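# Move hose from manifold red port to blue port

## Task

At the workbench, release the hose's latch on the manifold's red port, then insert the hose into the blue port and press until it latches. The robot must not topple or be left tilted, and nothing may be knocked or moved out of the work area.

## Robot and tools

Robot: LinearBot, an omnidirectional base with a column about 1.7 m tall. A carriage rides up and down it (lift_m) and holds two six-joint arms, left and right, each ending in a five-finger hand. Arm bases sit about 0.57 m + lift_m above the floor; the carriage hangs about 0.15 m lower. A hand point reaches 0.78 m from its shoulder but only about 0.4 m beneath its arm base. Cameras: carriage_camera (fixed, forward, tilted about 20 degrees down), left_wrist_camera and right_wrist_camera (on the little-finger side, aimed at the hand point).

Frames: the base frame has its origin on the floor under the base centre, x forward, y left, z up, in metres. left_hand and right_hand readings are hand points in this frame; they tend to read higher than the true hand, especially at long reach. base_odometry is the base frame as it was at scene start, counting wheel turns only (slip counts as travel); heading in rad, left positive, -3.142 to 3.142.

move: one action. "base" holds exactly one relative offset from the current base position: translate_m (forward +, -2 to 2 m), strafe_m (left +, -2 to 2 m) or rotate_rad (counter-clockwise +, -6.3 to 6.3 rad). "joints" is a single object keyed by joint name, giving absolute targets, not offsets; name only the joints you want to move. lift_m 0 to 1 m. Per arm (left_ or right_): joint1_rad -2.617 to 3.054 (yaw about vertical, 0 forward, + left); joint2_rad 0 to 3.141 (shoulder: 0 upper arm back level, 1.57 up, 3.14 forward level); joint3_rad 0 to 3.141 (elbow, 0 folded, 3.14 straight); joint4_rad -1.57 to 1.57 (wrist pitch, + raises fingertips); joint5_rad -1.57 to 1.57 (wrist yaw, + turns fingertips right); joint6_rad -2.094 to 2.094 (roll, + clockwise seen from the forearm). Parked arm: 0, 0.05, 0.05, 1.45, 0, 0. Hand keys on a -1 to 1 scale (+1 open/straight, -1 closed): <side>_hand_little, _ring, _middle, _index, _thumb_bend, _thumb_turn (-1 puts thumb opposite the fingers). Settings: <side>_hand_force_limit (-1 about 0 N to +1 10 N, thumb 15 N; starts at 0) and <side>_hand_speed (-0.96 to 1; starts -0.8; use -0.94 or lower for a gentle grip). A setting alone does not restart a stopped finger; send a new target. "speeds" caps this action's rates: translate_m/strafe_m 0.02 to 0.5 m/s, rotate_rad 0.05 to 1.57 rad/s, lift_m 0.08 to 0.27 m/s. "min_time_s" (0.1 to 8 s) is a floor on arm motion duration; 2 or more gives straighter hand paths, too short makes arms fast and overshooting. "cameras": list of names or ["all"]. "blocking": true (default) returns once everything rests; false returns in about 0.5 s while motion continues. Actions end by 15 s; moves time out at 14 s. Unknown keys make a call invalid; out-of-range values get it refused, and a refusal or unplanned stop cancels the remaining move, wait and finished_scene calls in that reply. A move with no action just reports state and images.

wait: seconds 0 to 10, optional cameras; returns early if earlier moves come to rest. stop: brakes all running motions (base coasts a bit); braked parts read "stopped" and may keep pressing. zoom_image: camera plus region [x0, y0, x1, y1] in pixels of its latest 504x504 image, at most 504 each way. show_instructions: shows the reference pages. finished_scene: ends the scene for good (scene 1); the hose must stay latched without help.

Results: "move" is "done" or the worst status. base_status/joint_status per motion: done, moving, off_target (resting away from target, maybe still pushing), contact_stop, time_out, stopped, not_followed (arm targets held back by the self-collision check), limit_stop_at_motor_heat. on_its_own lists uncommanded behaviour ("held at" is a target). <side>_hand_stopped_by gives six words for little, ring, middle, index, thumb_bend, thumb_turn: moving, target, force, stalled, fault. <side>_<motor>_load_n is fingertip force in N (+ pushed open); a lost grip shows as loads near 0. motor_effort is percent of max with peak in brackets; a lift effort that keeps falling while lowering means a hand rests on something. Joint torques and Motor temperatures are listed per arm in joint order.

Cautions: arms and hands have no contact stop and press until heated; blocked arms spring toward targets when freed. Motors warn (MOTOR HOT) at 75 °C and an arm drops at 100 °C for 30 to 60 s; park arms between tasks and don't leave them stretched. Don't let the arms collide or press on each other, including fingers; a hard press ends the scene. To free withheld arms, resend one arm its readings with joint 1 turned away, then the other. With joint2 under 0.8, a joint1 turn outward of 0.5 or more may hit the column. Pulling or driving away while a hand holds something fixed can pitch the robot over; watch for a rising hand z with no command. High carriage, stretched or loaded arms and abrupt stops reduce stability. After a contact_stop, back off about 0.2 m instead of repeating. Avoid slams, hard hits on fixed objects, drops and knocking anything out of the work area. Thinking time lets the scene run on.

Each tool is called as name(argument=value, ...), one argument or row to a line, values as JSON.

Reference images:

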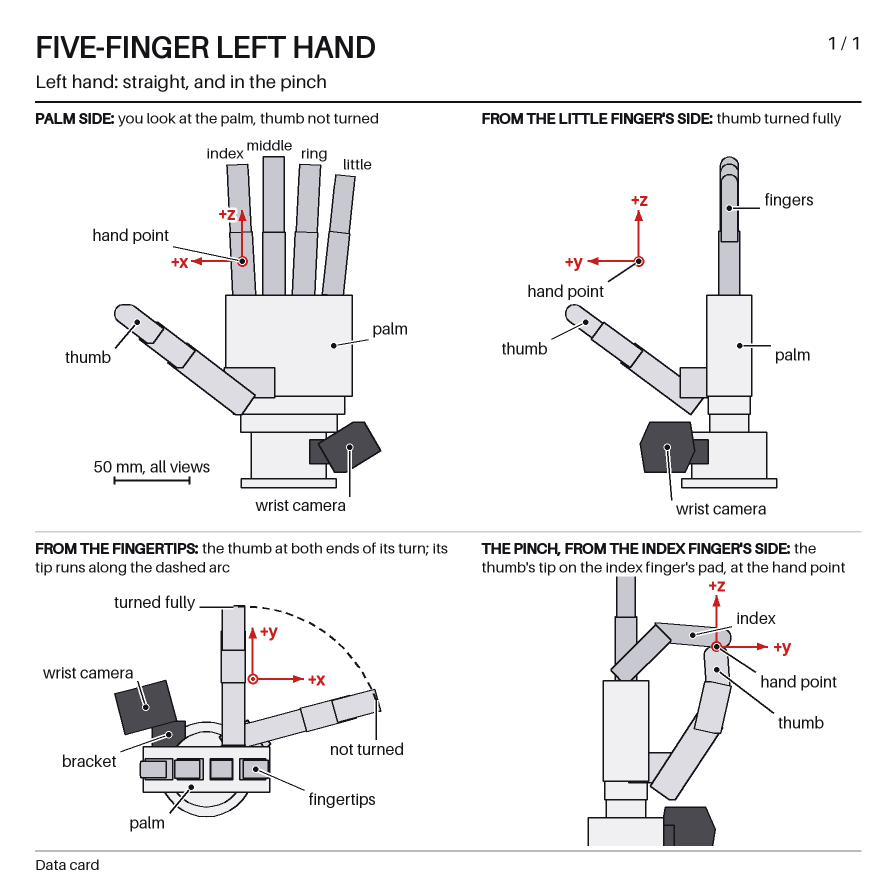

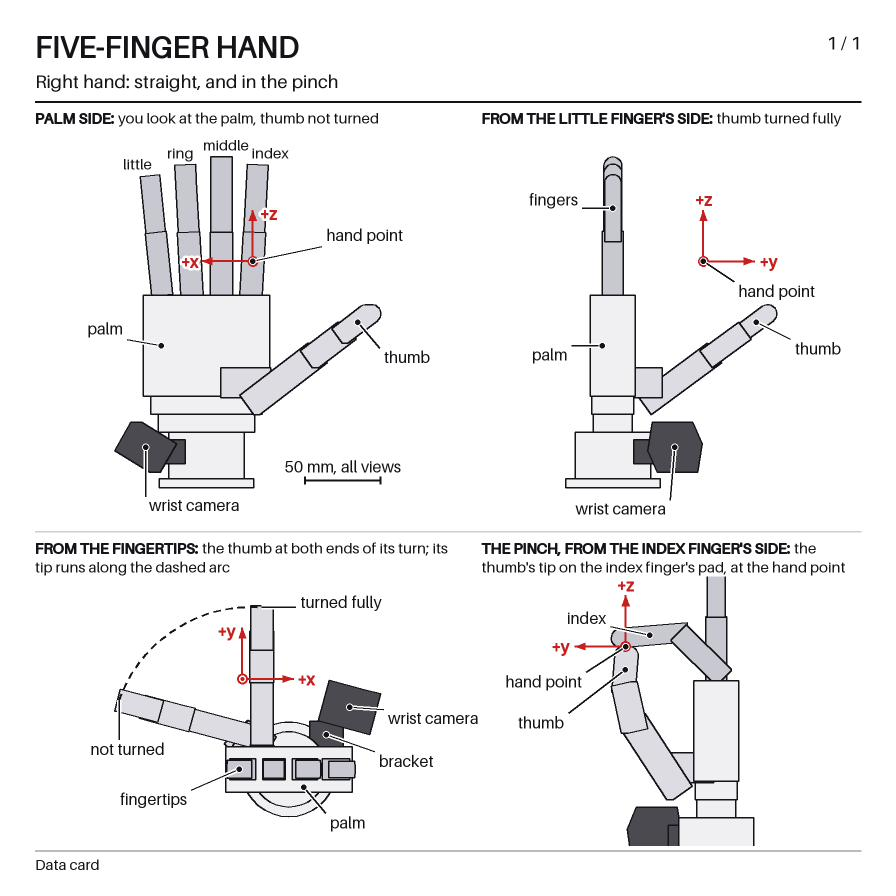

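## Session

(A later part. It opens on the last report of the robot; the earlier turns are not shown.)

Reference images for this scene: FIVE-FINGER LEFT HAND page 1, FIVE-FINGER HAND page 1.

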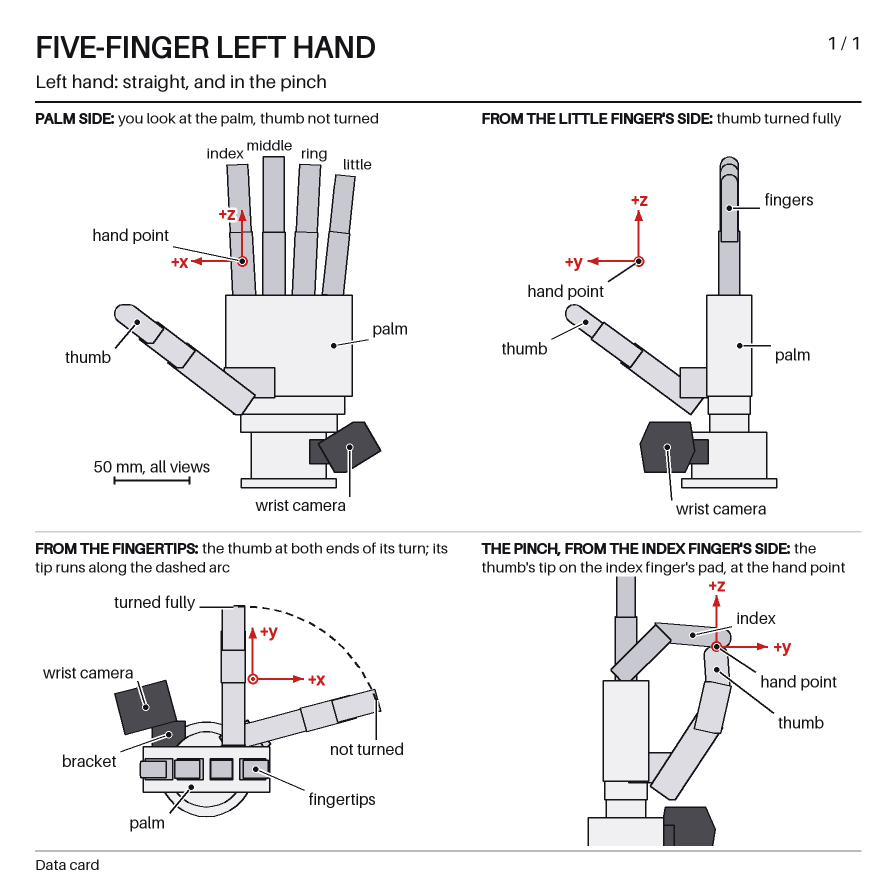

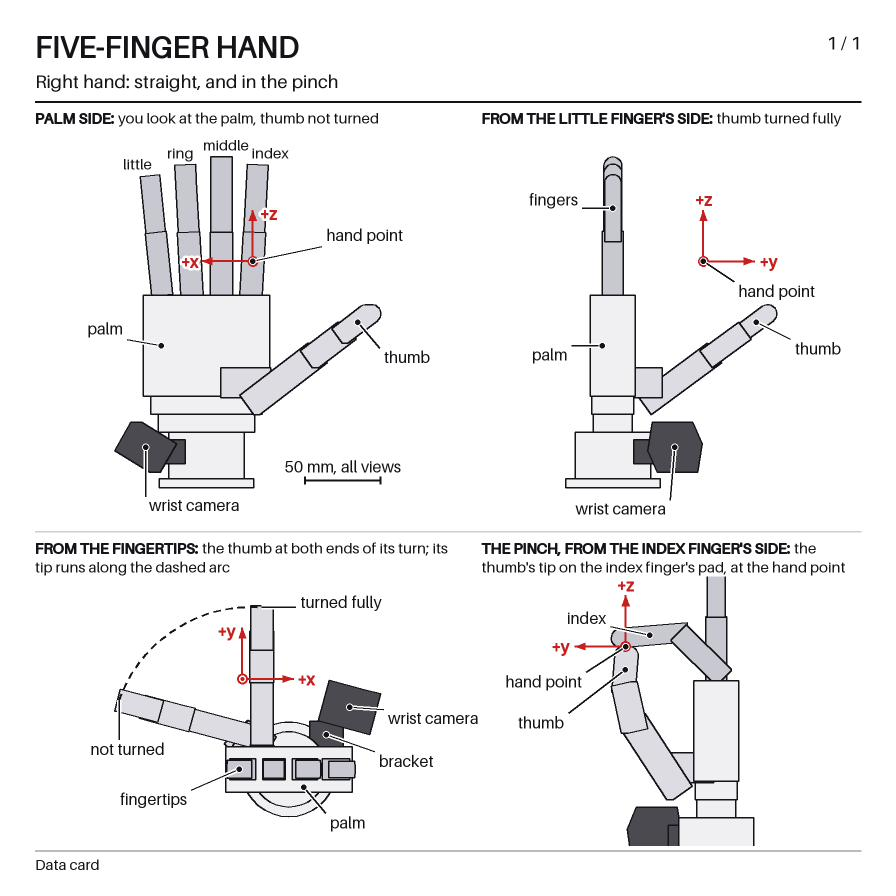

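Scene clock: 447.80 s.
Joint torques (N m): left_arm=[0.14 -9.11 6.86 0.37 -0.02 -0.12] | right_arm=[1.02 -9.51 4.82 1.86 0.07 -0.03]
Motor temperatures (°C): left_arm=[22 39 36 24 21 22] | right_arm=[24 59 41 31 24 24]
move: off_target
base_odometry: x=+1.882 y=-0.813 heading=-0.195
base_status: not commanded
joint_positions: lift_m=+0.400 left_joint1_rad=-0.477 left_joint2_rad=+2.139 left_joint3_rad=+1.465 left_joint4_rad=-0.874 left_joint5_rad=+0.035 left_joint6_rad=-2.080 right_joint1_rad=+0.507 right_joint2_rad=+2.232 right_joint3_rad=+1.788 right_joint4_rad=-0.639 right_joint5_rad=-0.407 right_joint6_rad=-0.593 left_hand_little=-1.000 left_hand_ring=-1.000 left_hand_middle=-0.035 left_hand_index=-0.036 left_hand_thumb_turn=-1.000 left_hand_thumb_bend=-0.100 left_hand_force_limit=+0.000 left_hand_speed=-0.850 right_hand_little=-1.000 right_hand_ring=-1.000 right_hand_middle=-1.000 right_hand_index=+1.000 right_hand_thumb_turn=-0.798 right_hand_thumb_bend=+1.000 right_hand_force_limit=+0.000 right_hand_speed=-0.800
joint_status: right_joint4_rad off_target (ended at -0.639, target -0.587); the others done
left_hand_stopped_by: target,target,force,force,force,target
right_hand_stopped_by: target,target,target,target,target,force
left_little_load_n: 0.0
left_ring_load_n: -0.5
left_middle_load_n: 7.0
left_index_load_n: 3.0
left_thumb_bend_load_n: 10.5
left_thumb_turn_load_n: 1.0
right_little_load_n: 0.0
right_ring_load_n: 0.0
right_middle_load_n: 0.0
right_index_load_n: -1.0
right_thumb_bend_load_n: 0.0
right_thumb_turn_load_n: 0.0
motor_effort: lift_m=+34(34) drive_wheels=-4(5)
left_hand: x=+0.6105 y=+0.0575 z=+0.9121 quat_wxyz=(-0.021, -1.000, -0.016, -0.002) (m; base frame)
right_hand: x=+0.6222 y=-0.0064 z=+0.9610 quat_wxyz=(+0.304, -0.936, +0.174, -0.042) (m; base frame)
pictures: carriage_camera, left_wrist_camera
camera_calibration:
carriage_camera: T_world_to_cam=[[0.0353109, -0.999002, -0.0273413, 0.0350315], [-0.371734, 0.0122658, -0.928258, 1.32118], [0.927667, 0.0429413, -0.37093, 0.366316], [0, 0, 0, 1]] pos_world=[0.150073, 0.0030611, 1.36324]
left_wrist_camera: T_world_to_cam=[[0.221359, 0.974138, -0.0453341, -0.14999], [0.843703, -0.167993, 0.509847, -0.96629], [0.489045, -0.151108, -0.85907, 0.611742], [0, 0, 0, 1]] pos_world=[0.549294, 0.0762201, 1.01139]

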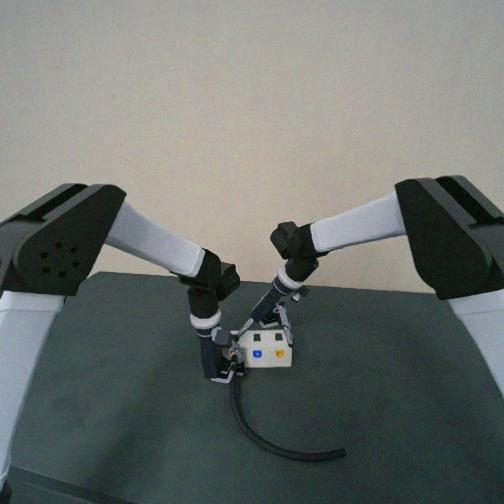

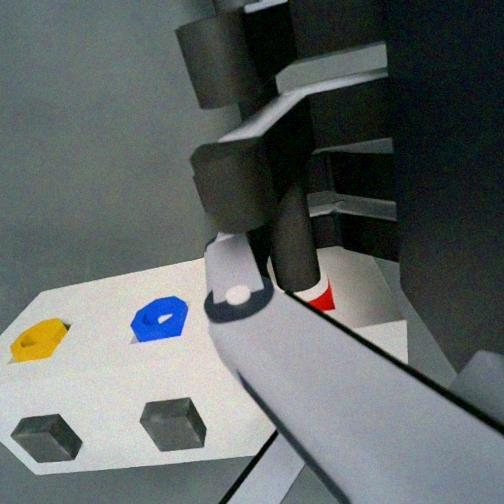

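move(
  joints={"left_joint1_rad": -0.496, "left_joint2_rad": 2.091, "left_joint3_rad": 1.384, "left_joint4_rad": -0.855},
  min_time_s=2,
  cameras=["carriage_camera", "left_wrist_camera"],
)

zoom_image(
  camera="carriage_camera",
  region=[200, 280, 320, 400],
)

Scene clock: 462.30 s.
Joint torques (N m): left_arm=[-1.07 -11.6 2.95 0.2 -0.01 -0.11] | right_arm=[0.99 -9.5 4.85 1.87 0.08 -0.03]
Motor temperatures (°C): left_arm=[22 40 36 24 21 22] | right_arm=[24 57 40 31 24 24]
move: off_target
base_odometry: x=+1.882 y=-0.813 heading=-0.196
base_status: not commanded
joint_positions: lift_m=+0.400 left_joint1_rad=-0.485 left_joint2_rad=+2.112 left_joint3_rad=+1.408 left_joint4_rad=-0.810 left_joint5_rad=+0.033 left_joint6_rad=-2.080 right_joint1_rad=+0.507 right_joint2_rad=+2.232 right_joint3_rad=+1.788 right_joint4_rad=-0.639 right_joint5_rad=-0.407 right_joint6_rad=-0.594 left_hand_little=-1.000 left_hand_ring=-1.000 left_hand_middle=-0.035 left_hand_index=-0.036 left_hand_thumb_turn=-1.000 left_hand_thumb_bend=-0.100 left_hand_force_limit=+0.000 left_hand_speed=-0.850 right_hand_little=-1.000 right_hand_ring=-1.000 right_hand_middle=-1.000 right_hand_index=+1.000 right_hand_thumb_turn=-0.798 right_hand_thumb_bend=+1.000 right_hand_force_limit=+0.000 right_hand_speed=-0.800
joint_status: left_joint4_rad off_target (ended at -0.810, target -0.855); the others done
left_hand_stopped_by: target,target,force,force,force,target
right_hand_stopped_by: target,target,target,target,target,force
left_little_load_n: 0.0
left_ring_load_n: -1.5
left_middle_load_n: 6.0
left_index_load_n: 2.0
left_thumb_bend_load_n: 8.0
left_thumb_turn_load_n: 1.5
right_little_load_n: 0.0
right_ring_load_n: 0.0
right_middle_load_n: 0.0
right_index_load_n: -1.0
right_thumb_bend_load_n: 0.0
right_thumb_turn_load_n: 0.0
motor_effort: lift_m=+34(34) drive_wheels=-4(5)
left_hand: x=+0.6079 y=+0.0549 z=+0.9109 quat_wxyz=(-0.028, -0.999, -0.012, -0.017) (m; base frame)
right_hand: x=+0.6223 y=-0.0063 z=+0.9610 quat_wxyz=(+0.304, -0.936, +0.174, -0.042) (m; base frame)
pictures: carriage_camera, left_wrist_camera
camera_calibration:
carriage_camera: T_world_to_cam=[[0.0353109, -0.999002, -0.0273413, 0.0350315], [-0.371734, 0.0122658, -0.928258, 1.32118], [0.927667, 0.0429413, -0.37093, 0.366316], [0, 0, 0, 1]] pos_world=[0.150073, 0.0030611, 1.36324]
left_wrist_camera: T_world_to_cam=[[0.230533, 0.97169, -0.0517078, -0.146693], [0.826694, -0.16755, 0.537126, -0.978469], [0.513256, -0.166572, -0.841916, 0.582052], [0, 0, 0, 1]] pos_world=[0.54397, 0.0755509, 1.00801]

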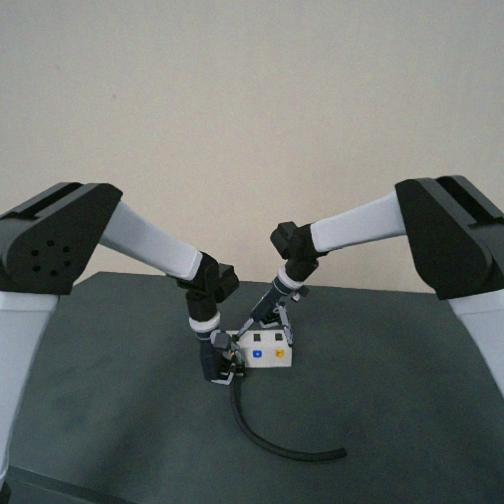

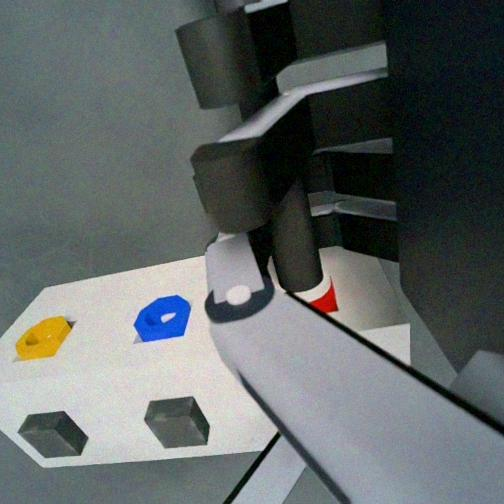

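Scaled by 4.200.

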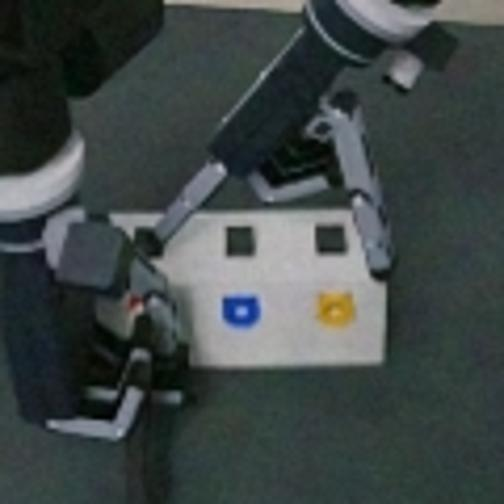

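move(
  joints={"right_joint1_rad": 0.521, "right_joint2_rad": 2.255, "right_joint3_rad": 1.70, "right_joint4_rad": -0.5, "right_joint5_rad": -0.4, "right_joint6_rad": -0.6},
  min_time_s=1.5,
  cameras=["carriage_camera", "left_wrist_camera"],
)

zoom_image(
  camera="carriage_camera",
  region=[200, 280, 320, 400],
)

Scene clock: 469.50 s.
Joint torques (N m): left_arm=[-1.01 -11.58 2.91 0.18 0.01 -0.17] | right_arm=[1.8 -7.28 4.21 2.17 0.3 -0.03]
Motor temperatures (°C): left_arm=[22 42 36 24 21 22] | right_arm=[24 56 40 31 24 24]
move: off_target
base_odometry: x=+1.882 y=-0.813 heading=-0.196
base_status: not commanded
joint_positions: lift_m=+0.400 left_joint1_rad=-0.485 left_joint2_rad=+2.112 left_joint3_rad=+1.408 left_joint4_rad=-0.810 left_joint5_rad=+0.033 left_joint6_rad=-2.080 right_joint1_rad=+0.497 right_joint2_rad=+2.217 right_joint3_rad=+1.734 right_joint4_rad=-0.578 right_joint5_rad=-0.432 right_joint6_rad=-0.594 left_hand_little=-1.000 left_hand_ring=-1.000 left_hand_middle=-0.035 left_hand_index=-0.036 left_hand_thumb_turn=-1.000 left_hand_thumb_bend=-0.100 left_hand_force_limit=+0.000 left_hand_speed=-0.850 right_hand_little=-1.000 right_hand_ring=-1.000 right_hand_middle=-1.000 right_hand_index=+1.000 right_hand_thumb_turn=-0.798 right_hand_thumb_bend=+1.000 right_hand_force_limit=+0.000 right_hand_speed=-0.800
joint_status: right_joint1_rad off_target (ended at +0.497, target +0.521); right_joint4_rad off_target (ended at -0.578, target -0.500); right_joint5_rad off_target (ended at -0.432, target -0.400); the others done
left_hand_stopped_by: target,target,force,force,force,target
right_hand_stopped_by: target,target,target,target,target,force
left_little_load_n: 0.0
left_ring_load_n: -1.5
left_middle_load_n: 6.0
left_index_load_n: 2.5
left_thumb_bend_load_n: 7.5
left_thumb_turn_load_n: 1.5
right_little_load_n: 0.0
right_ring_load_n: 0.0
right_middle_load_n: 0.0
right_index_load_n: -1.5
right_thumb_bend_load_n: 0.0
right_thumb_turn_load_n: 0.0
motor_effort: lift_m=+34(34) drive_wheels=-4(5)
left_hand: x=+0.6081 y=+0.0549 z=+0.9109 quat_wxyz=(-0.028, -0.999, -0.012, -0.017) (m; base frame)
right_hand: x=+0.6226 y=-0.0065 z=+0.9568 quat_wxyz=(+0.319, -0.931, +0.172, -0.043) (m; base frame)
pictures: carriage_camera, left_wrist_camera
camera_calibration:
carriage_camera: T_world_to_cam=[[0.0353109, -0.999002, -0.0273413, 0.0350315], [-0.371734, 0.0122658, -0.928258, 1.32118], [0.927667, 0.0429413, -0.37093, 0.366316], [0, 0, 0, 1]] pos_world=[0.150073, 0.0030611, 1.36324]
left_wrist_camera: T_world_to_cam=[[0.230551, 0.971703, -0.0513783, -0.147059], [0.826417, -0.167658, 0.537519, -0.978787], [0.513695, -0.166385, -0.841685, 0.581514], [0, 0, 0, 1]] pos_world=[0.54407, 0.0755508, 1.00801]

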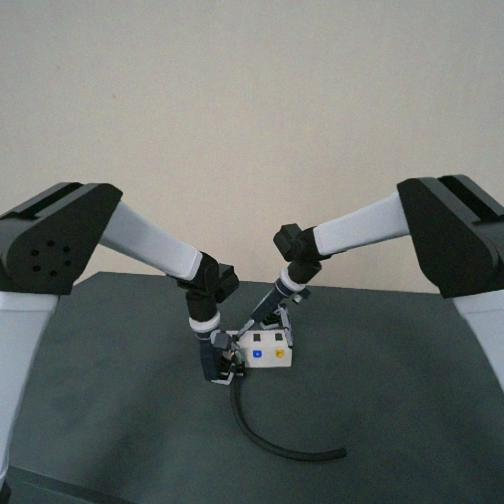

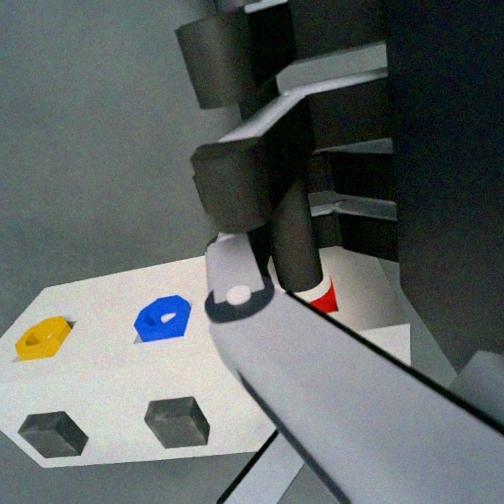

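Scaled by 4.200.

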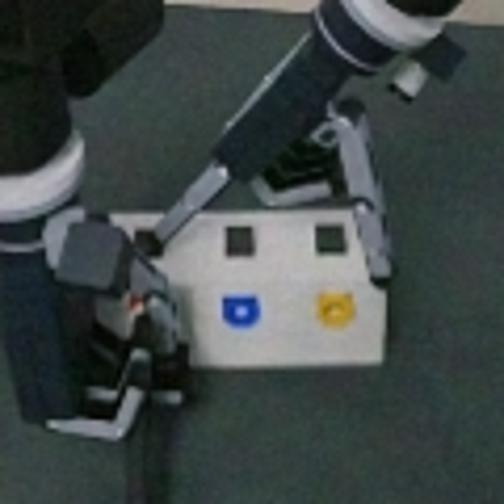

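zoom_image(
  camera="carriage_camera",
  region=[220, 320, 270, 370],
)

move(
  cameras=["right_wrist_camera"],
)

Scaled by 10.080.

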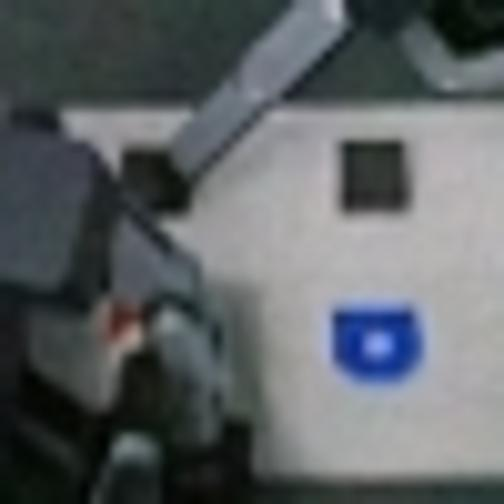

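Scene clock: 477.30 s.
Joint torques (N m): left_arm=[-1.02 -11.64 2.89 0.17 0 -0.11] | right_arm=[1.81 -7.27 4.19 2.17 0.3 -0.02]
Motor temperatures (°C): left_arm=[22 44 35 24 21 22] | right_arm=[24 54 39 32 24 24]
base_odometry: x=+1.882 y=-0.813 heading=-0.196
base_status: not commanded
joint_positions: lift_m=+0.400 left_joint1_rad=-0.485 left_joint2_rad=+2.112 left_joint3_rad=+1.408 left_joint4_rad=-0.810 left_joint5_rad=+0.033 left_joint6_rad=-2.080 right_joint1_rad=+0.497 right_joint2_rad=+2.217 right_joint3_rad=+1.734 right_joint4_rad=-0.578 right_joint5_rad=-0.432 right_joint6_rad=-0.594 left_hand_little=-1.000 left_hand_ring=-1.000 left_hand_middle=-0.035 left_hand_index=-0.036 left_hand_thumb_turn=-1.000 left_hand_thumb_bend=-0.100 left_hand_force_limit=+0.000 left_hand_speed=-0.850 right_hand_little=-1.000 right_hand_ring=-1.000 right_hand_middle=-1.000 right_hand_index=+1.000 right_hand_thumb_turn=-0.798 right_hand_thumb_bend=+1.000 right_hand_force_limit=+0.000 right_hand_speed=-0.800
joint_status: right_joint1_rad off_target (ended at +0.497, target +0.521); right_joint4_rad off_target (ended at -0.578, target -0.500); right_joint5_rad off_target (ended at -0.432, target -0.400); the others done
left_hand_stopped_by: target,target,force,force,force,target
right_hand_stopped_by: target,target,target,target,target,force
left_little_load_n: 0.0
left_ring_load_n: -1.5
left_middle_load_n: 6.0
left_index_load_n: 2.0
left_thumb_bend_load_n: 8.0
left_thumb_turn_load_n: 1.5
right_little_load_n: 0.0
right_ring_load_n: 0.0
right_middle_load_n: 0.0
right_index_load_n: -1.5
right_thumb_bend_load_n: 0.0
right_thumb_turn_load_n: 0.0
motor_effort: lift_m=+34(34) drive_wheels=-5(5)
left_hand: x=+0.6081 y=+0.0549 z=+0.9109 quat_wxyz=(-0.028, -0.999, -0.012, -0.017) (m; base frame)
right_hand: x=+0.6226 y=-0.0065 z=+0.9568 quat_wxyz=(+0.319, -0.931, +0.172, -0.043) (m; base frame)
pictures: right_wrist_camera
camera_calibration:
right_wrist_camera: T_world_to_cam=[[-0.00589857, -0.775816, -0.630932, 0.606572], [-0.923589, -0.237642, 0.300848, 0.283428], [-0.383338, 0.584496, -0.715133, 1.03595], [0, 0, 0, 1]] pos_world=[0.662469, -0.0675674, 1.03828]

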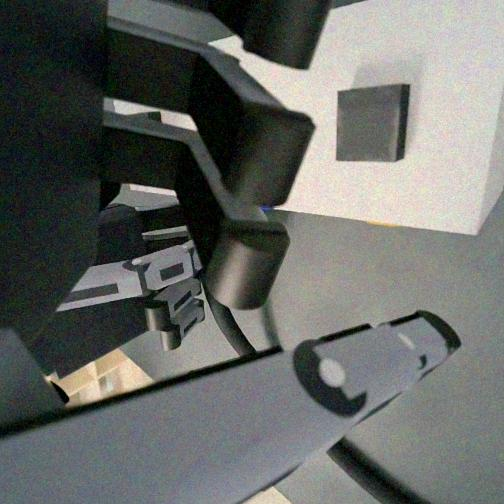

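move(
  joints={"right_joint1_rad": 0.511, "right_joint2_rad": 2.30, "right_joint3_rad": 1.60, "right_joint4_rad": -0.4, "right_joint5_rad": -0.42, "right_joint6_rad": -0.6},
  min_time_s=1.5,
  cameras=["carriage_camera", "left_wrist_camera"],
)

zoom_image(
  camera="carriage_camera",
  region=[220, 320, 270, 370],
)

Scene clock: 488.13 s.
Joint torques (N m): left_arm=[-0.09 -11.45 3.51 0.42 -0.11 -0.1] | right_arm=[3.55 -3.06 2.69 2.11 0.83 -0.02]
move: off_target
base_odometry: x=+1.882 y=-0.813 heading=-0.196
base_status: not commanded
joint_positions: lift_m=+0.400 left_joint1_rad=-0.497 left_joint2_rad=+2.111 left_joint3_rad=+1.399 left_joint4_rad=-0.842 left_joint5_rad=+0.047 left_joint6_rad=-2.079 right_joint1_rad=+0.466 right_joint2_rad=+2.211 right_joint3_rad=+1.648 right_joint4_rad=-0.468 right_joint5_rad=-0.513 right_joint6_rad=-0.594 left_hand_little=-1.000 left_hand_ring=-1.000 left_hand_middle=-0.035 left_hand_index=-0.036 left_hand_thumb_turn=-1.000 left_hand_thumb_bend=-0.101 left_hand_force_limit=+0.000 left_hand_speed=-0.850 right_hand_little=-1.000 right_hand_ring=-1.000 right_hand_middle=-1.000 right_hand_index=+1.000 right_hand_thumb_turn=-0.798 right_hand_thumb_bend=+1.000 right_hand_force_limit=+0.000 right_hand_speed=-0.800
joint_status: right_joint1_rad off_target (ended at +0.465, target +0.511); right_joint4_rad off_target (ended at -0.468, target -0.400); right_joint5_rad off_target (ended at -0.513, target -0.420); the others done
left_hand_stopped_by: target,target,force,force,force,target
right_hand_stopped_by: target,target,target,target,target,force
left_little_load_n: 0.0
left_ring_load_n: -0.5
left_middle_load_n: 2.5
left_index_load_n: 0.0
left_thumb_bend_load_n: 3.0
left_thumb_turn_load_n: 0.5
right_little_load_n: 0.0
right_ring_load_n: 0.0
right_middle_load_n: 0.0
right_index_load_n: 0.0
right_thumb_bend_load_n: 0.0
right_thumb_turn_load_n: 0.0
motor_effort: lift_m=+33(34) drive_wheels=+5(6)
left_hand: x=+0.5936 y=+0.0534 z=+0.9076 quat_wxyz=(-0.025, -1.000, -0.005, +0.004) (m; base frame)
right_hand: x=+0.6230 y=-0.0076 z=+0.9463 quat_wxyz=(+0.354, -0.919, +0.170, -0.032) (m; base frame)
pictures: carriage_camera, left_wrist_camera
camera_calibration:
carriage_camera: T_world_to_cam=[[0.0353109, -0.999002, -0.0273413, 0.0350342], [-0.371734, 0.0122658, -0.928258, 1.32128], [0.927667, 0.0429413, -0.37093, 0.366353], [0, 0, 0, 1]] pos_world=[0.150073, 0.0030611, 1.36334]
left_wrist_camera: T_world_to_cam=[[0.241803, 0.968729, -0.0556432, -0.145033], [0.845327, -0.182153, 0.502238, -0.943768], [0.476397, -0.16848, -0.862937, 0.6274], [0, 0, 0, 1]] pos_world=[0.533971, 0.0742915, 1.00733]

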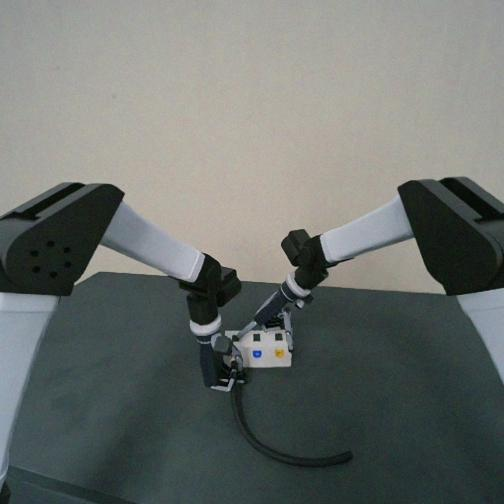

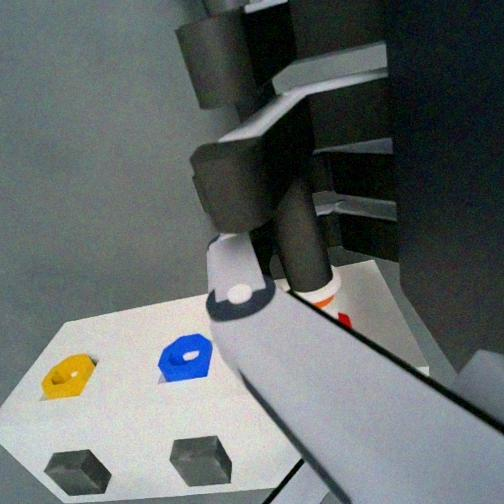

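Scaled by 10.080.

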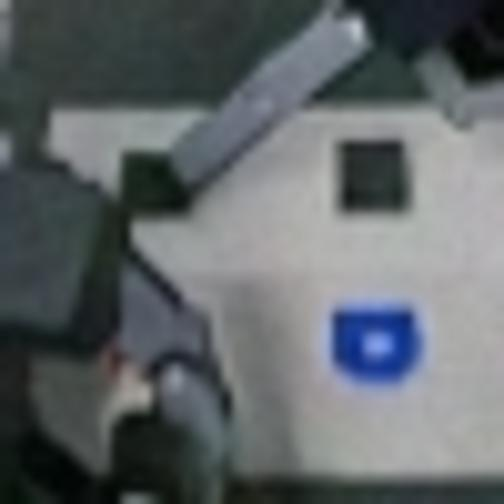

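move(
  joints={"left_hand_index": -0.8, "left_hand_middle": -0.8, "left_hand_thumb_bend": -0.5, "left_hand_force_limit": -0.2},
  cameras=["left_wrist_camera"],
)

Scene clock: 493.50 s.
Joint torques (N m): left_arm=[-0.16 -11.36 3.51 0.45 -0.12 -0.1] | right_arm=[3.54 -3.04 2.73 2.1 0.83 -0.03]
Motor temperatures (°C): left_arm=[22 46 34 24 21 22] | right_arm=[24 49 38 34 24 24]
move: off_target
base_odometry: x=+1.882 y=-0.813 heading=-0.196
base_status: not commanded
joint_positions: lift_m=+0.400 left_joint1_rad=-0.497 left_joint2_rad=+2.111 left_joint3_rad=+1.399 left_joint4_rad=-0.844 left_joint5_rad=+0.047 left_joint6_rad=-2.079 right_joint1_rad=+0.466 right_joint2_rad=+2.211 right_joint3_rad=+1.648 right_joint4_rad=-0.468 right_joint5_rad=-0.514 right_joint6_rad=-0.594 left_hand_little=-1.000 left_hand_ring=-1.000 left_hand_middle=-0.047 left_hand_index=-0.117 left_hand_thumb_turn=-1.000 left_hand_thumb_bend=-0.110 left_hand_force_limit=-0.200 left_hand_speed=-0.850 right_hand_little=-1.000 right_hand_ring=-1.000 right_hand_middle=-1.000 right_hand_index=+1.000 right_hand_thumb_turn=-0.798 right_hand_thumb_bend=+1.000 right_hand_force_limit=+0.000 right_hand_speed=-0.800
joint_status: left_hand_middle off_target (ended at -0.047, target -0.800); left_hand_index off_target (ended at -0.117, target -0.800); left_hand_thumb_bend off_target (ended at -0.110, target -0.500); the others done
left_hand_stopped_by: target,target,force,force,force,target
right_hand_stopped_by: target,target,target,target,target,force
left_little_load_n: 0.0
left_ring_load_n: -0.5
left_middle_load_n: 1.5
left_index_load_n: 4.5
left_thumb_bend_load_n: 8.0
left_thumb_turn_load_n: 0.5
right_little_load_n: 0.0
right_ring_load_n: 0.5
right_middle_load_n: 0.0
right_index_load_n: 0.0
right_thumb_bend_load_n: 0.0
right_thumb_turn_load_n: 0.0
motor_effort: lift_m=+33(33) drive_wheels=+5(6)
left_hand: x=+0.5930 y=+0.0537 z=+0.9074 quat_wxyz=(-0.024, -1.000, -0.005, +0.005) (m; base frame)
right_hand: x=+0.6230 y=-0.0075 z=+0.9464 quat_wxyz=(+0.354, -0.919, +0.170, -0.032) (m; base frame)
pictures: left_wrist_camera
camera_calibration:
left_wrist_camera: T_world_to_cam=[[0.241649, 0.968803, -0.0550148, -0.145685], [0.846536, -0.18276, 0.499975, -0.941718], [0.474323, -0.16739, -0.864291, 0.630018], [0, 0, 0, 1]] pos_world=[0.533572, 0.0744908, 1.00734]

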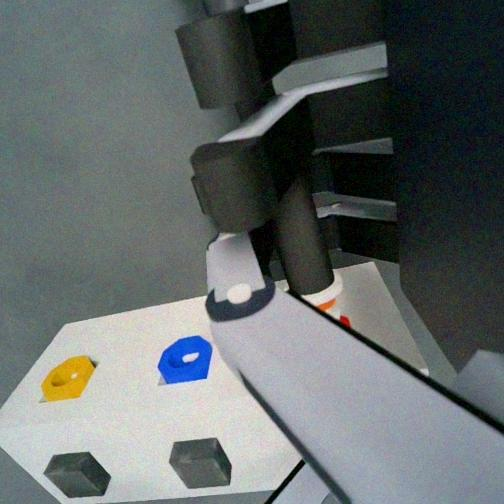

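move(
  joints={"left_joint1_rad": -0.535, "left_joint2_rad": 1.985, "left_joint3_rad": 1.22, "left_joint4_rad": -0.79, "left_joint6_rad": -2.094},
  min_time_s=2.5,
  cameras=["carriage_camera", "left_wrist_camera"],
)

zoom_image(
  camera="carriage_camera",
  region=[190, 310, 290, 410],
)

Scene clock: 503.70 s.
Joint torques (N m): left_arm=[-0.79 -11.15 3.4 0.62 -0.11 -0.13] | right_arm=[3.54 -3.03 2.73 2.1 0.83 -0.02]
move: done
base_odometry: x=+1.882 y=-0.813 heading=-0.196
base_status: not commanded
joint_positions: lift_m=+0.400 left_joint1_rad=-0.528 left_joint2_rad=+2.013 left_joint3_rad=+1.235 left_joint4_rad=-0.797 left_joint5_rad=+0.041 left_joint6_rad=-2.084 right_joint1_rad=+0.466 right_joint2_rad=+2.211 right_joint3_rad=+1.648 right_joint4_rad=-0.468 right_joint5_rad=-0.514 right_joint6_rad=-0.594 left_hand_little=-1.000 left_hand_ring=-1.000 left_hand_middle=-0.047 left_hand_index=-0.117 left_hand_thumb_turn=-1.000 left_hand_thumb_bend=-0.112 left_hand_force_limit=-0.200 left_hand_speed=-0.850 right_hand_little=-1.000 right_hand_ring=-1.000 right_hand_middle=-1.000 right_hand_index=+1.000 right_hand_thumb_turn=-0.798 right_hand_thumb_bend=+1.000 right_hand_force_limit=+0.000 right_hand_speed=-0.800
joint_status: all done
joint sent to its limit — left_joint6_rad, lower limit.
left_hand_stopped_by: target,target,force,force,force,target
right_hand_stopped_by: target,target,target,target,target,force
left_little_load_n: 0.0
left_ring_load_n: 0.0
left_middle_load_n: 0.5
left_index_load_n: 1.0
left_thumb_bend_load_n: 1.5
left_thumb_turn_load_n: 0.5
right_little_load_n: 0.0
right_ring_load_n: 0.5
right_middle_load_n: 0.5
right_index_load_n: 0.0
right_thumb_bend_load_n: 0.0
right_thumb_turn_load_n: 0.0
motor_effort: lift_m=+33(33) drive_wheels=+5(6)
left_hand: x=+0.5550 y=+0.0618 z=+0.9036 quat_wxyz=(-0.017, -1.000, +0.007, +0.012) (m; base frame)
right_hand: x=+0.6230 y=-0.0075 z=+0.9464 quat_wxyz=(+0.354, -0.919, +0.170, -0.032) (m; base frame)
pictures: carriage_camera, left_wrist_camera
camera_calibration:
carriage_camera: T_world_to_cam=[[0.0353109, -0.999002, -0.0273413, 0.0350342], [-0.371734, 0.0122658, -0.928258, 1.32128], [0.927667, 0.0429413, -0.37093, 0.366353], [0, 0, 0, 1]] pos_world=[0.150073, 0.0030611, 1.36334]
left_wrist_camera: T_world_to_cam=[[0.26605, 0.962935, -0.0444207, -0.167222], [0.848043, -0.211899, 0.485718, -0.892343], [0.458302, -0.166896, -0.872986, 0.662856], [0, 0, 0, 1]] pos_world=[0.497446, 0.0825643, 1.00466]

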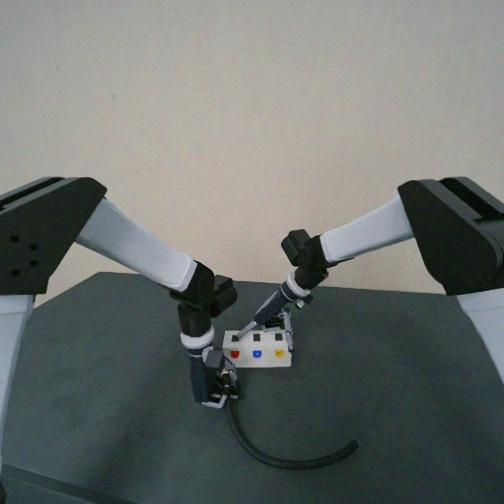

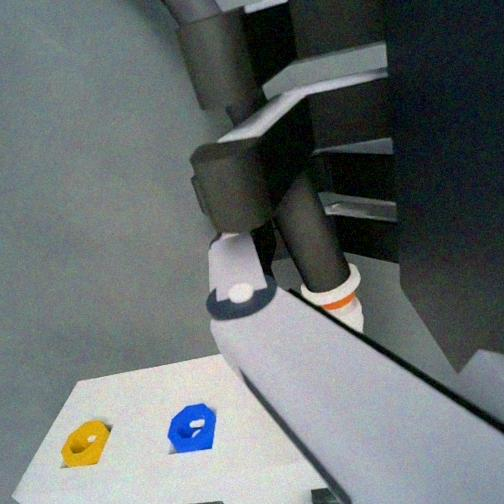

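Scaled by 5.040.

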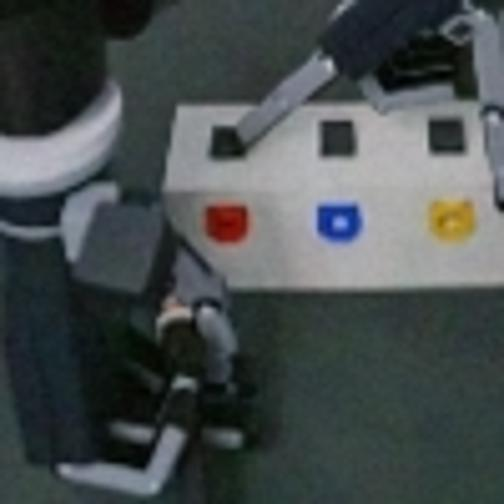

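move(
  joints={"left_hand_index": -0.9, "left_hand_middle": -0.9, "left_hand_thumb_bend": -0.6, "left_hand_force_limit": -0.1, "right_joint1_rad": 0.497, "right_joint2_rad": 2.217, "right_joint3_rad": 1.80, "right_joint4_rad": -0.65, "right_joint5_rad": -0.43},
  min_time_s=1.5,
  cameras=["carriage_camera", "left_wrist_camera"],
)

zoom_image(
  camera="left_wrist_camera",
  region=[200, 140, 420, 360],
)

zoom_image(
  camera="carriage_camera",
  region=[190, 320, 270, 400],
)

Scene clock: 516.00 s.
Joint torques (N m): left_arm=[-0.72 -11.21 3.41 0.57 -0.07 -0.06] | right_arm=[0.44 -10.32 11.23 1.24 0.11 -0.03]
Motor temperatures (°C): left_arm=[22 48 33 24 21 22] | right_arm=[25 44 38 35 25 24]
move: off_target
base_odometry: x=+1.882 y=-0.813 heading=-0.196
base_status: not commanded
joint_positions: lift_m=+0.400 left_joint1_rad=-0.528 left_joint2_rad=+2.013 left_joint3_rad=+1.235 left_joint4_rad=-0.797 left_joint5_rad=+0.041 left_joint6_rad=-2.084 right_joint1_rad=+0.490 right_joint2_rad=+2.218 right_joint3_rad=+1.764 right_joint4_rad=-0.642 right_joint5_rad=-0.443 right_joint6_rad=-0.594 left_hand_little=-1.000 left_hand_ring=-1.000 left_hand_middle=-0.114 left_hand_index=-0.239 left_hand_thumb_turn=-1.000 left_hand_thumb_bend=-0.148 left_hand_force_limit=-0.100 left_hand_speed=-0.850 right_hand_little=-1.000 right_hand_ring=-1.000 right_hand_middle=-1.000 right_hand_index=+1.000 right_hand_thumb_turn=-0.798 right_hand_thumb_bend=+1.000 right_hand_force_limit=+0.000 right_hand_speed=-0.800
joint_status: left_hand_middle off_target (ended at -0.114, target -0.900); left_hand_index off_target (ended at -0.239, target -0.900); left_hand_thumb_bend off_target (ended at -0.148, target -0.600); the others done
left_hand_stopped_by: target,target,force,force,force,target
right_hand_stopped_by: target,target,target,target,target,force
left_little_load_n: 0.0
left_ring_load_n: -1.0
left_middle_load_n: 3.0
left_index_load_n: 7.0
left_thumb_bend_load_n: 7.0
left_thumb_turn_load_n: 2.0
right_little_load_n: 0.0
right_ring_load_n: 0.0
right_middle_load_n: 0.0
right_index_load_n: 0.0
right_thumb_bend_load_n: 0.0
right_thumb_turn_load_n: 0.0
motor_effort: lift_m=+33(33) drive_wheels=+4(6)
left_hand: x=+0.5550 y=+0.0619 z=+0.9036 quat_wxyz=(-0.017, -1.000, +0.007, +0.012) (m; base frame)
right_hand: x=+0.6171 y=-0.0111 z=+0.9626 quat_wxyz=(+0.312, -0.933, +0.178, -0.027) (m; base frame)
pictures: carriage_camera, left_wrist_camera
camera_calibration:
carriage_camera: T_world_to_cam=[[0.0353109, -0.999002, -0.0273413, 0.0350342], [-0.371734, 0.0122658, -0.928258, 1.32128], [0.927667, 0.0429413, -0.37093, 0.366353], [0, 0, 0, 1]] pos_world=[0.150073, 0.0030611, 1.36334]
left_wrist_camera: T_world_to_cam=[[0.266087, 0.962944, -0.0440143, -0.167745], [0.847935, -0.212101, 0.485818, -0.892352], [0.45848, -0.166591, -0.872951, 0.662723], [0, 0, 0, 1]] pos_world=[0.497446, 0.0826642, 1.00466]

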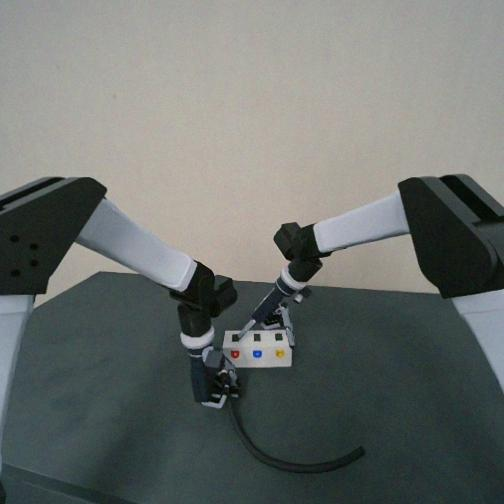

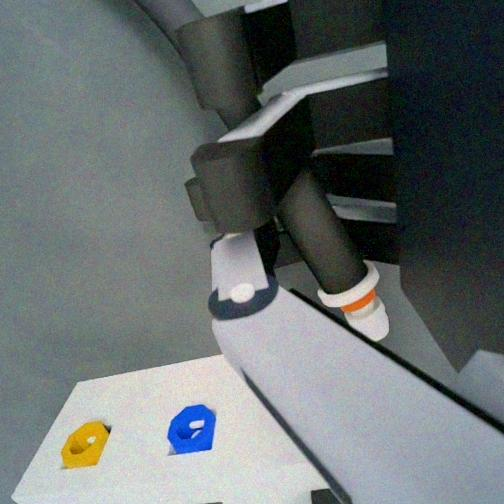

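Scaled by 2.291.

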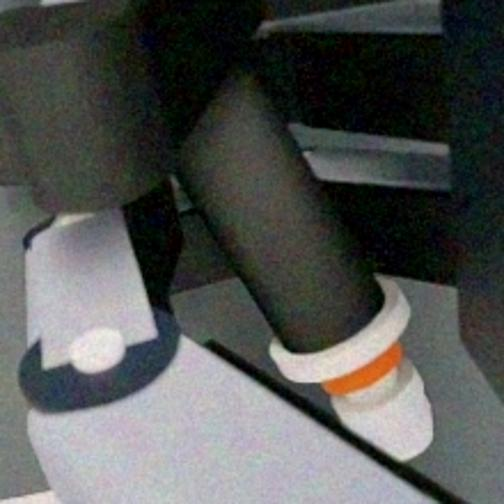

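Scaled by 6.300.

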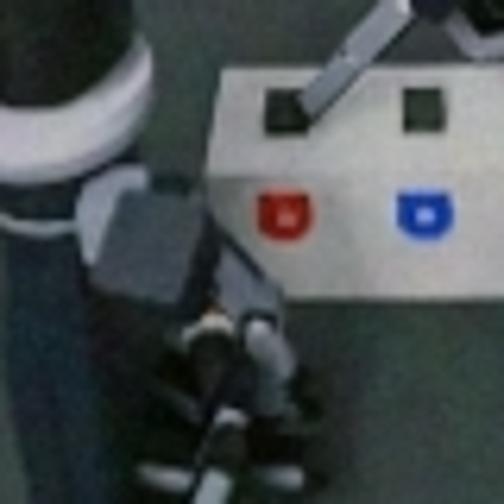

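move(
  joints={"left_hand_index": -0.08},
  cameras=["left_wrist_camera"],
)

zoom_image(
  camera="left_wrist_camera",
  region=[200, 140, 420, 360],
)

Scene clock: 532.23 s.
Joint torques (N m): left_arm=[-0.75 -11.11 3.47 0.61 -0.11 -0.11] | right_arm=[0.49 -10.33 11.23 1.22 0.11 -0.02]
move: done
base_odometry: x=+1.882 y=-0.813 heading=-0.196
base_status: not commanded
joint_positions: lift_m=+0.400 left_joint1_rad=-0.528 left_joint2_rad=+2.013 left_joint3_rad=+1.235 left_joint4_rad=-0.797 left_joint5_rad=+0.041 left_joint6_rad=-2.084 right_joint1_rad=+0.490 right_joint2_rad=+2.218 right_joint3_rad=+1.764 right_joint4_rad=-0.643 right_joint5_rad=-0.443 right_joint6_rad=-0.594 left_hand_little=-1.000 left_hand_ring=-1.000 left_hand_middle=-0.114 left_hand_index=-0.080 left_hand_thumb_turn=-1.000 left_hand_thumb_bend=-0.148 left_hand_force_limit=-0.100 left_hand_speed=-0.850 right_hand_little=-1.000 right_hand_ring=-1.000 right_hand_middle=-1.000 right_hand_index=+1.000 right_hand_thumb_turn=-0.798 right_hand_thumb_bend=+1.000 right_hand_force_limit=+0.000 right_hand_speed=-0.800
joint_status: all done
left_hand_stopped_by: target,target,force,target,force,target
right_hand_stopped_by: target,target,target,target,target,force
left_little_load_n: 0.0
left_ring_load_n: -1.5
left_middle_load_n: 4.0
left_index_load_n: 0.0
left_thumb_bend_load_n: 5.0
left_thumb_turn_load_n: 2.5
right_little_load_n: 0.0
right_ring_load_n: 0.0
right_middle_load_n: 0.0
right_index_load_n: 0.0
right_thumb_bend_load_n: 0.0
right_thumb_turn_load_n: 0.0
motor_effort: lift_m=+33(33) drive_wheels=+5(5)
left_hand: x=+0.5550 y=+0.0619 z=+0.9036 quat_wxyz=(-0.017, -1.000, +0.007, +0.012) (m; base frame)
right_hand: x=+0.6169 y=-0.0111 z=+0.9626 quat_wxyz=(+0.312, -0.933, +0.178, -0.027) (m; base frame)
pictures: left_wrist_camera
camera_calibration:
left_wrist_camera: T_world_to_cam=[[0.266087, 0.962944, -0.0440143, -0.167745], [0.847935, -0.212101, 0.485818, -0.892352], [0.45848, -0.166591, -0.872951, 0.662723], [0, 0, 0, 1]] pos_world=[0.497446, 0.0826642, 1.00466]

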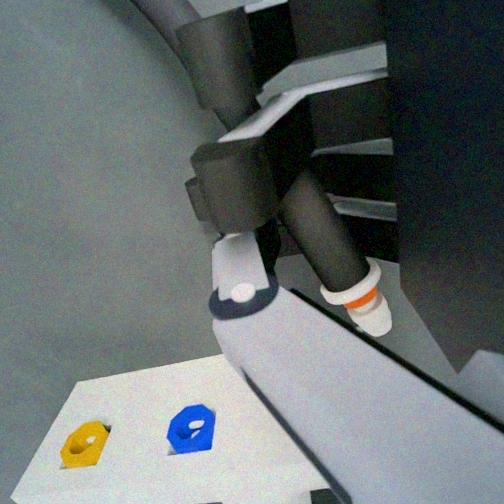

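Scaled by 2.291.

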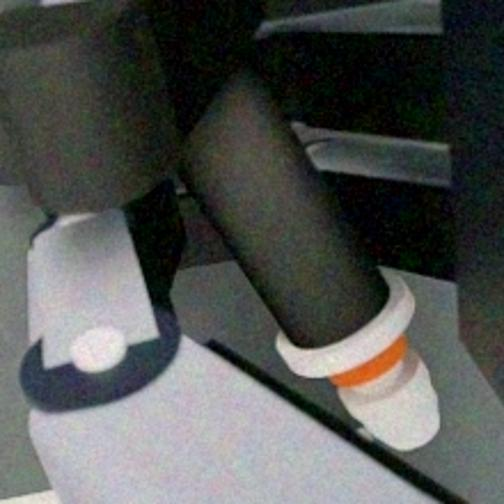

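move(
  joints={"left_hand_thumb_bend": -0.8, "left_hand_force_limit": 0.1},
  cameras=["left_wrist_camera"],
)

zoom_image(
  camera="left_wrist_camera",
  region=[200, 140, 420, 360],
)

Scene clock: 538.57 s.
Joint torques (N m): left_arm=[-0.87 -11.17 3.33 0.6 -0.08 -0.08] | right_arm=[0.46 -10.3 11.23 1.23 0.11 -0.03]
move: off_target
base_odometry: x=+1.882 y=-0.813 heading=-0.196
base_status: not commanded
joint_positions: lift_m=+0.400 left_joint1_rad=-0.528 left_joint2_rad=+2.013 left_joint3_rad=+1.235 left_joint4_rad=-0.797 left_joint5_rad=+0.041 left_joint6_rad=-2.084 right_joint1_rad=+0.490 right_joint2_rad=+2.218 right_joint3_rad=+1.764 right_joint4_rad=-0.643 right_joint5_rad=-0.443 right_joint6_rad=-0.594 left_hand_little=-1.000 left_hand_ring=-1.000 left_hand_middle=-0.114 left_hand_index=-0.080 left_hand_thumb_turn=-1.000 left_hand_thumb_bend=-0.164 left_hand_force_limit=+0.100 left_hand_speed=-0.850 right_hand_little=-1.000 right_hand_ring=-1.000 right_hand_middle=-1.000 right_hand_index=+1.000 right_hand_thumb_turn=-0.798 right_hand_thumb_bend=+1.000 right_hand_force_limit=+0.000 right_hand_speed=-0.800
joint_status: left_hand_thumb_bend off_target (ended at -0.164, target -0.800); the others done
left_hand_stopped_by: target,target,force,target,force,target
right_hand_stopped_by: target,target,target,target,target,force
left_little_load_n: 0.0
left_ring_load_n: -1.0
left_middle_load_n: 4.5
left_index_load_n: 0.0
left_thumb_bend_load_n: 8.0
left_thumb_turn_load_n: 3.5
right_little_load_n: 0.0
right_ring_load_n: 0.0
right_middle_load_n: 0.5
right_index_load_n: 0.5
right_thumb_bend_load_n: 0.0
right_thumb_turn_load_n: 0.0
motor_effort: lift_m=+33(33) drive_wheels=+4(5)
left_hand: x=+0.5550 y=+0.0619 z=+0.9036 quat_wxyz=(-0.017, -1.000, +0.007, +0.012) (m; base frame)
right_hand: x=+0.6169 y=-0.0111 z=+0.9626 quat_wxyz=(+0.312, -0.933, +0.178, -0.027) (m; base frame)
pictures: left_wrist_camera
camera_calibration:
left_wrist_camera: T_world_to_cam=[[0.266087, 0.962944, -0.0440143, -0.167745], [0.847935, -0.212101, 0.485818, -0.892352], [0.45848, -0.166591, -0.872951, 0.662723], [0, 0, 0, 1]] pos_world=[0.497446, 0.0826642, 1.00466]

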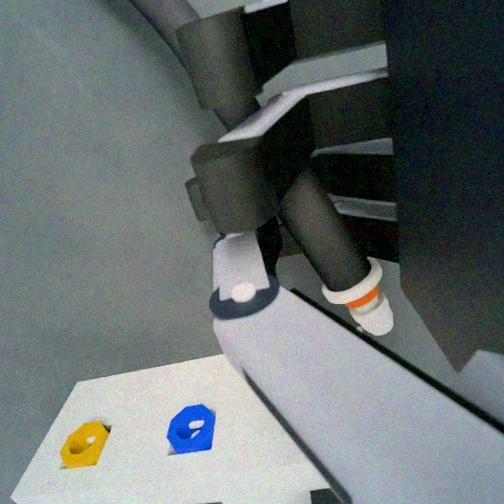

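Scaled by 2.291.

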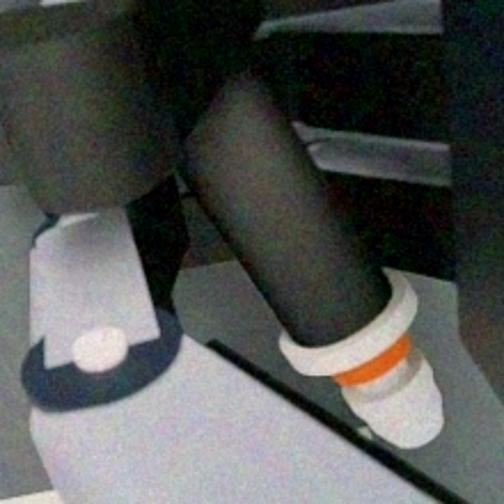

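zoom_image(
  camera="left_wrist_camera",
  region=[40, 360, 240, 504],
)

zoom_image(
  camera="left_wrist_camera",
  region=[300, 240, 420, 350],
)

Scaled by 2.520.

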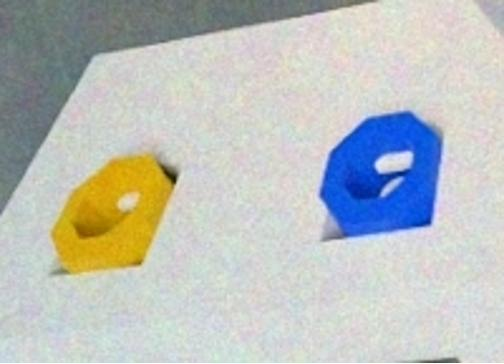

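Scaled by 4.200.

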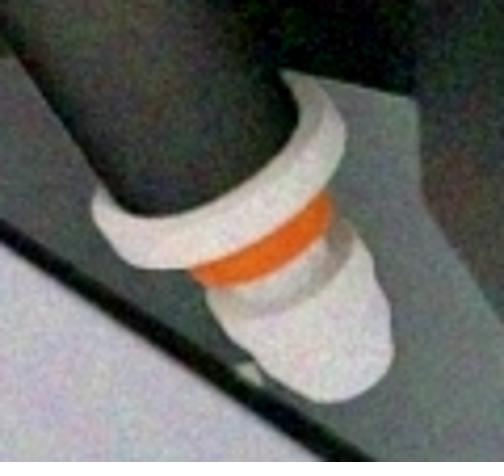

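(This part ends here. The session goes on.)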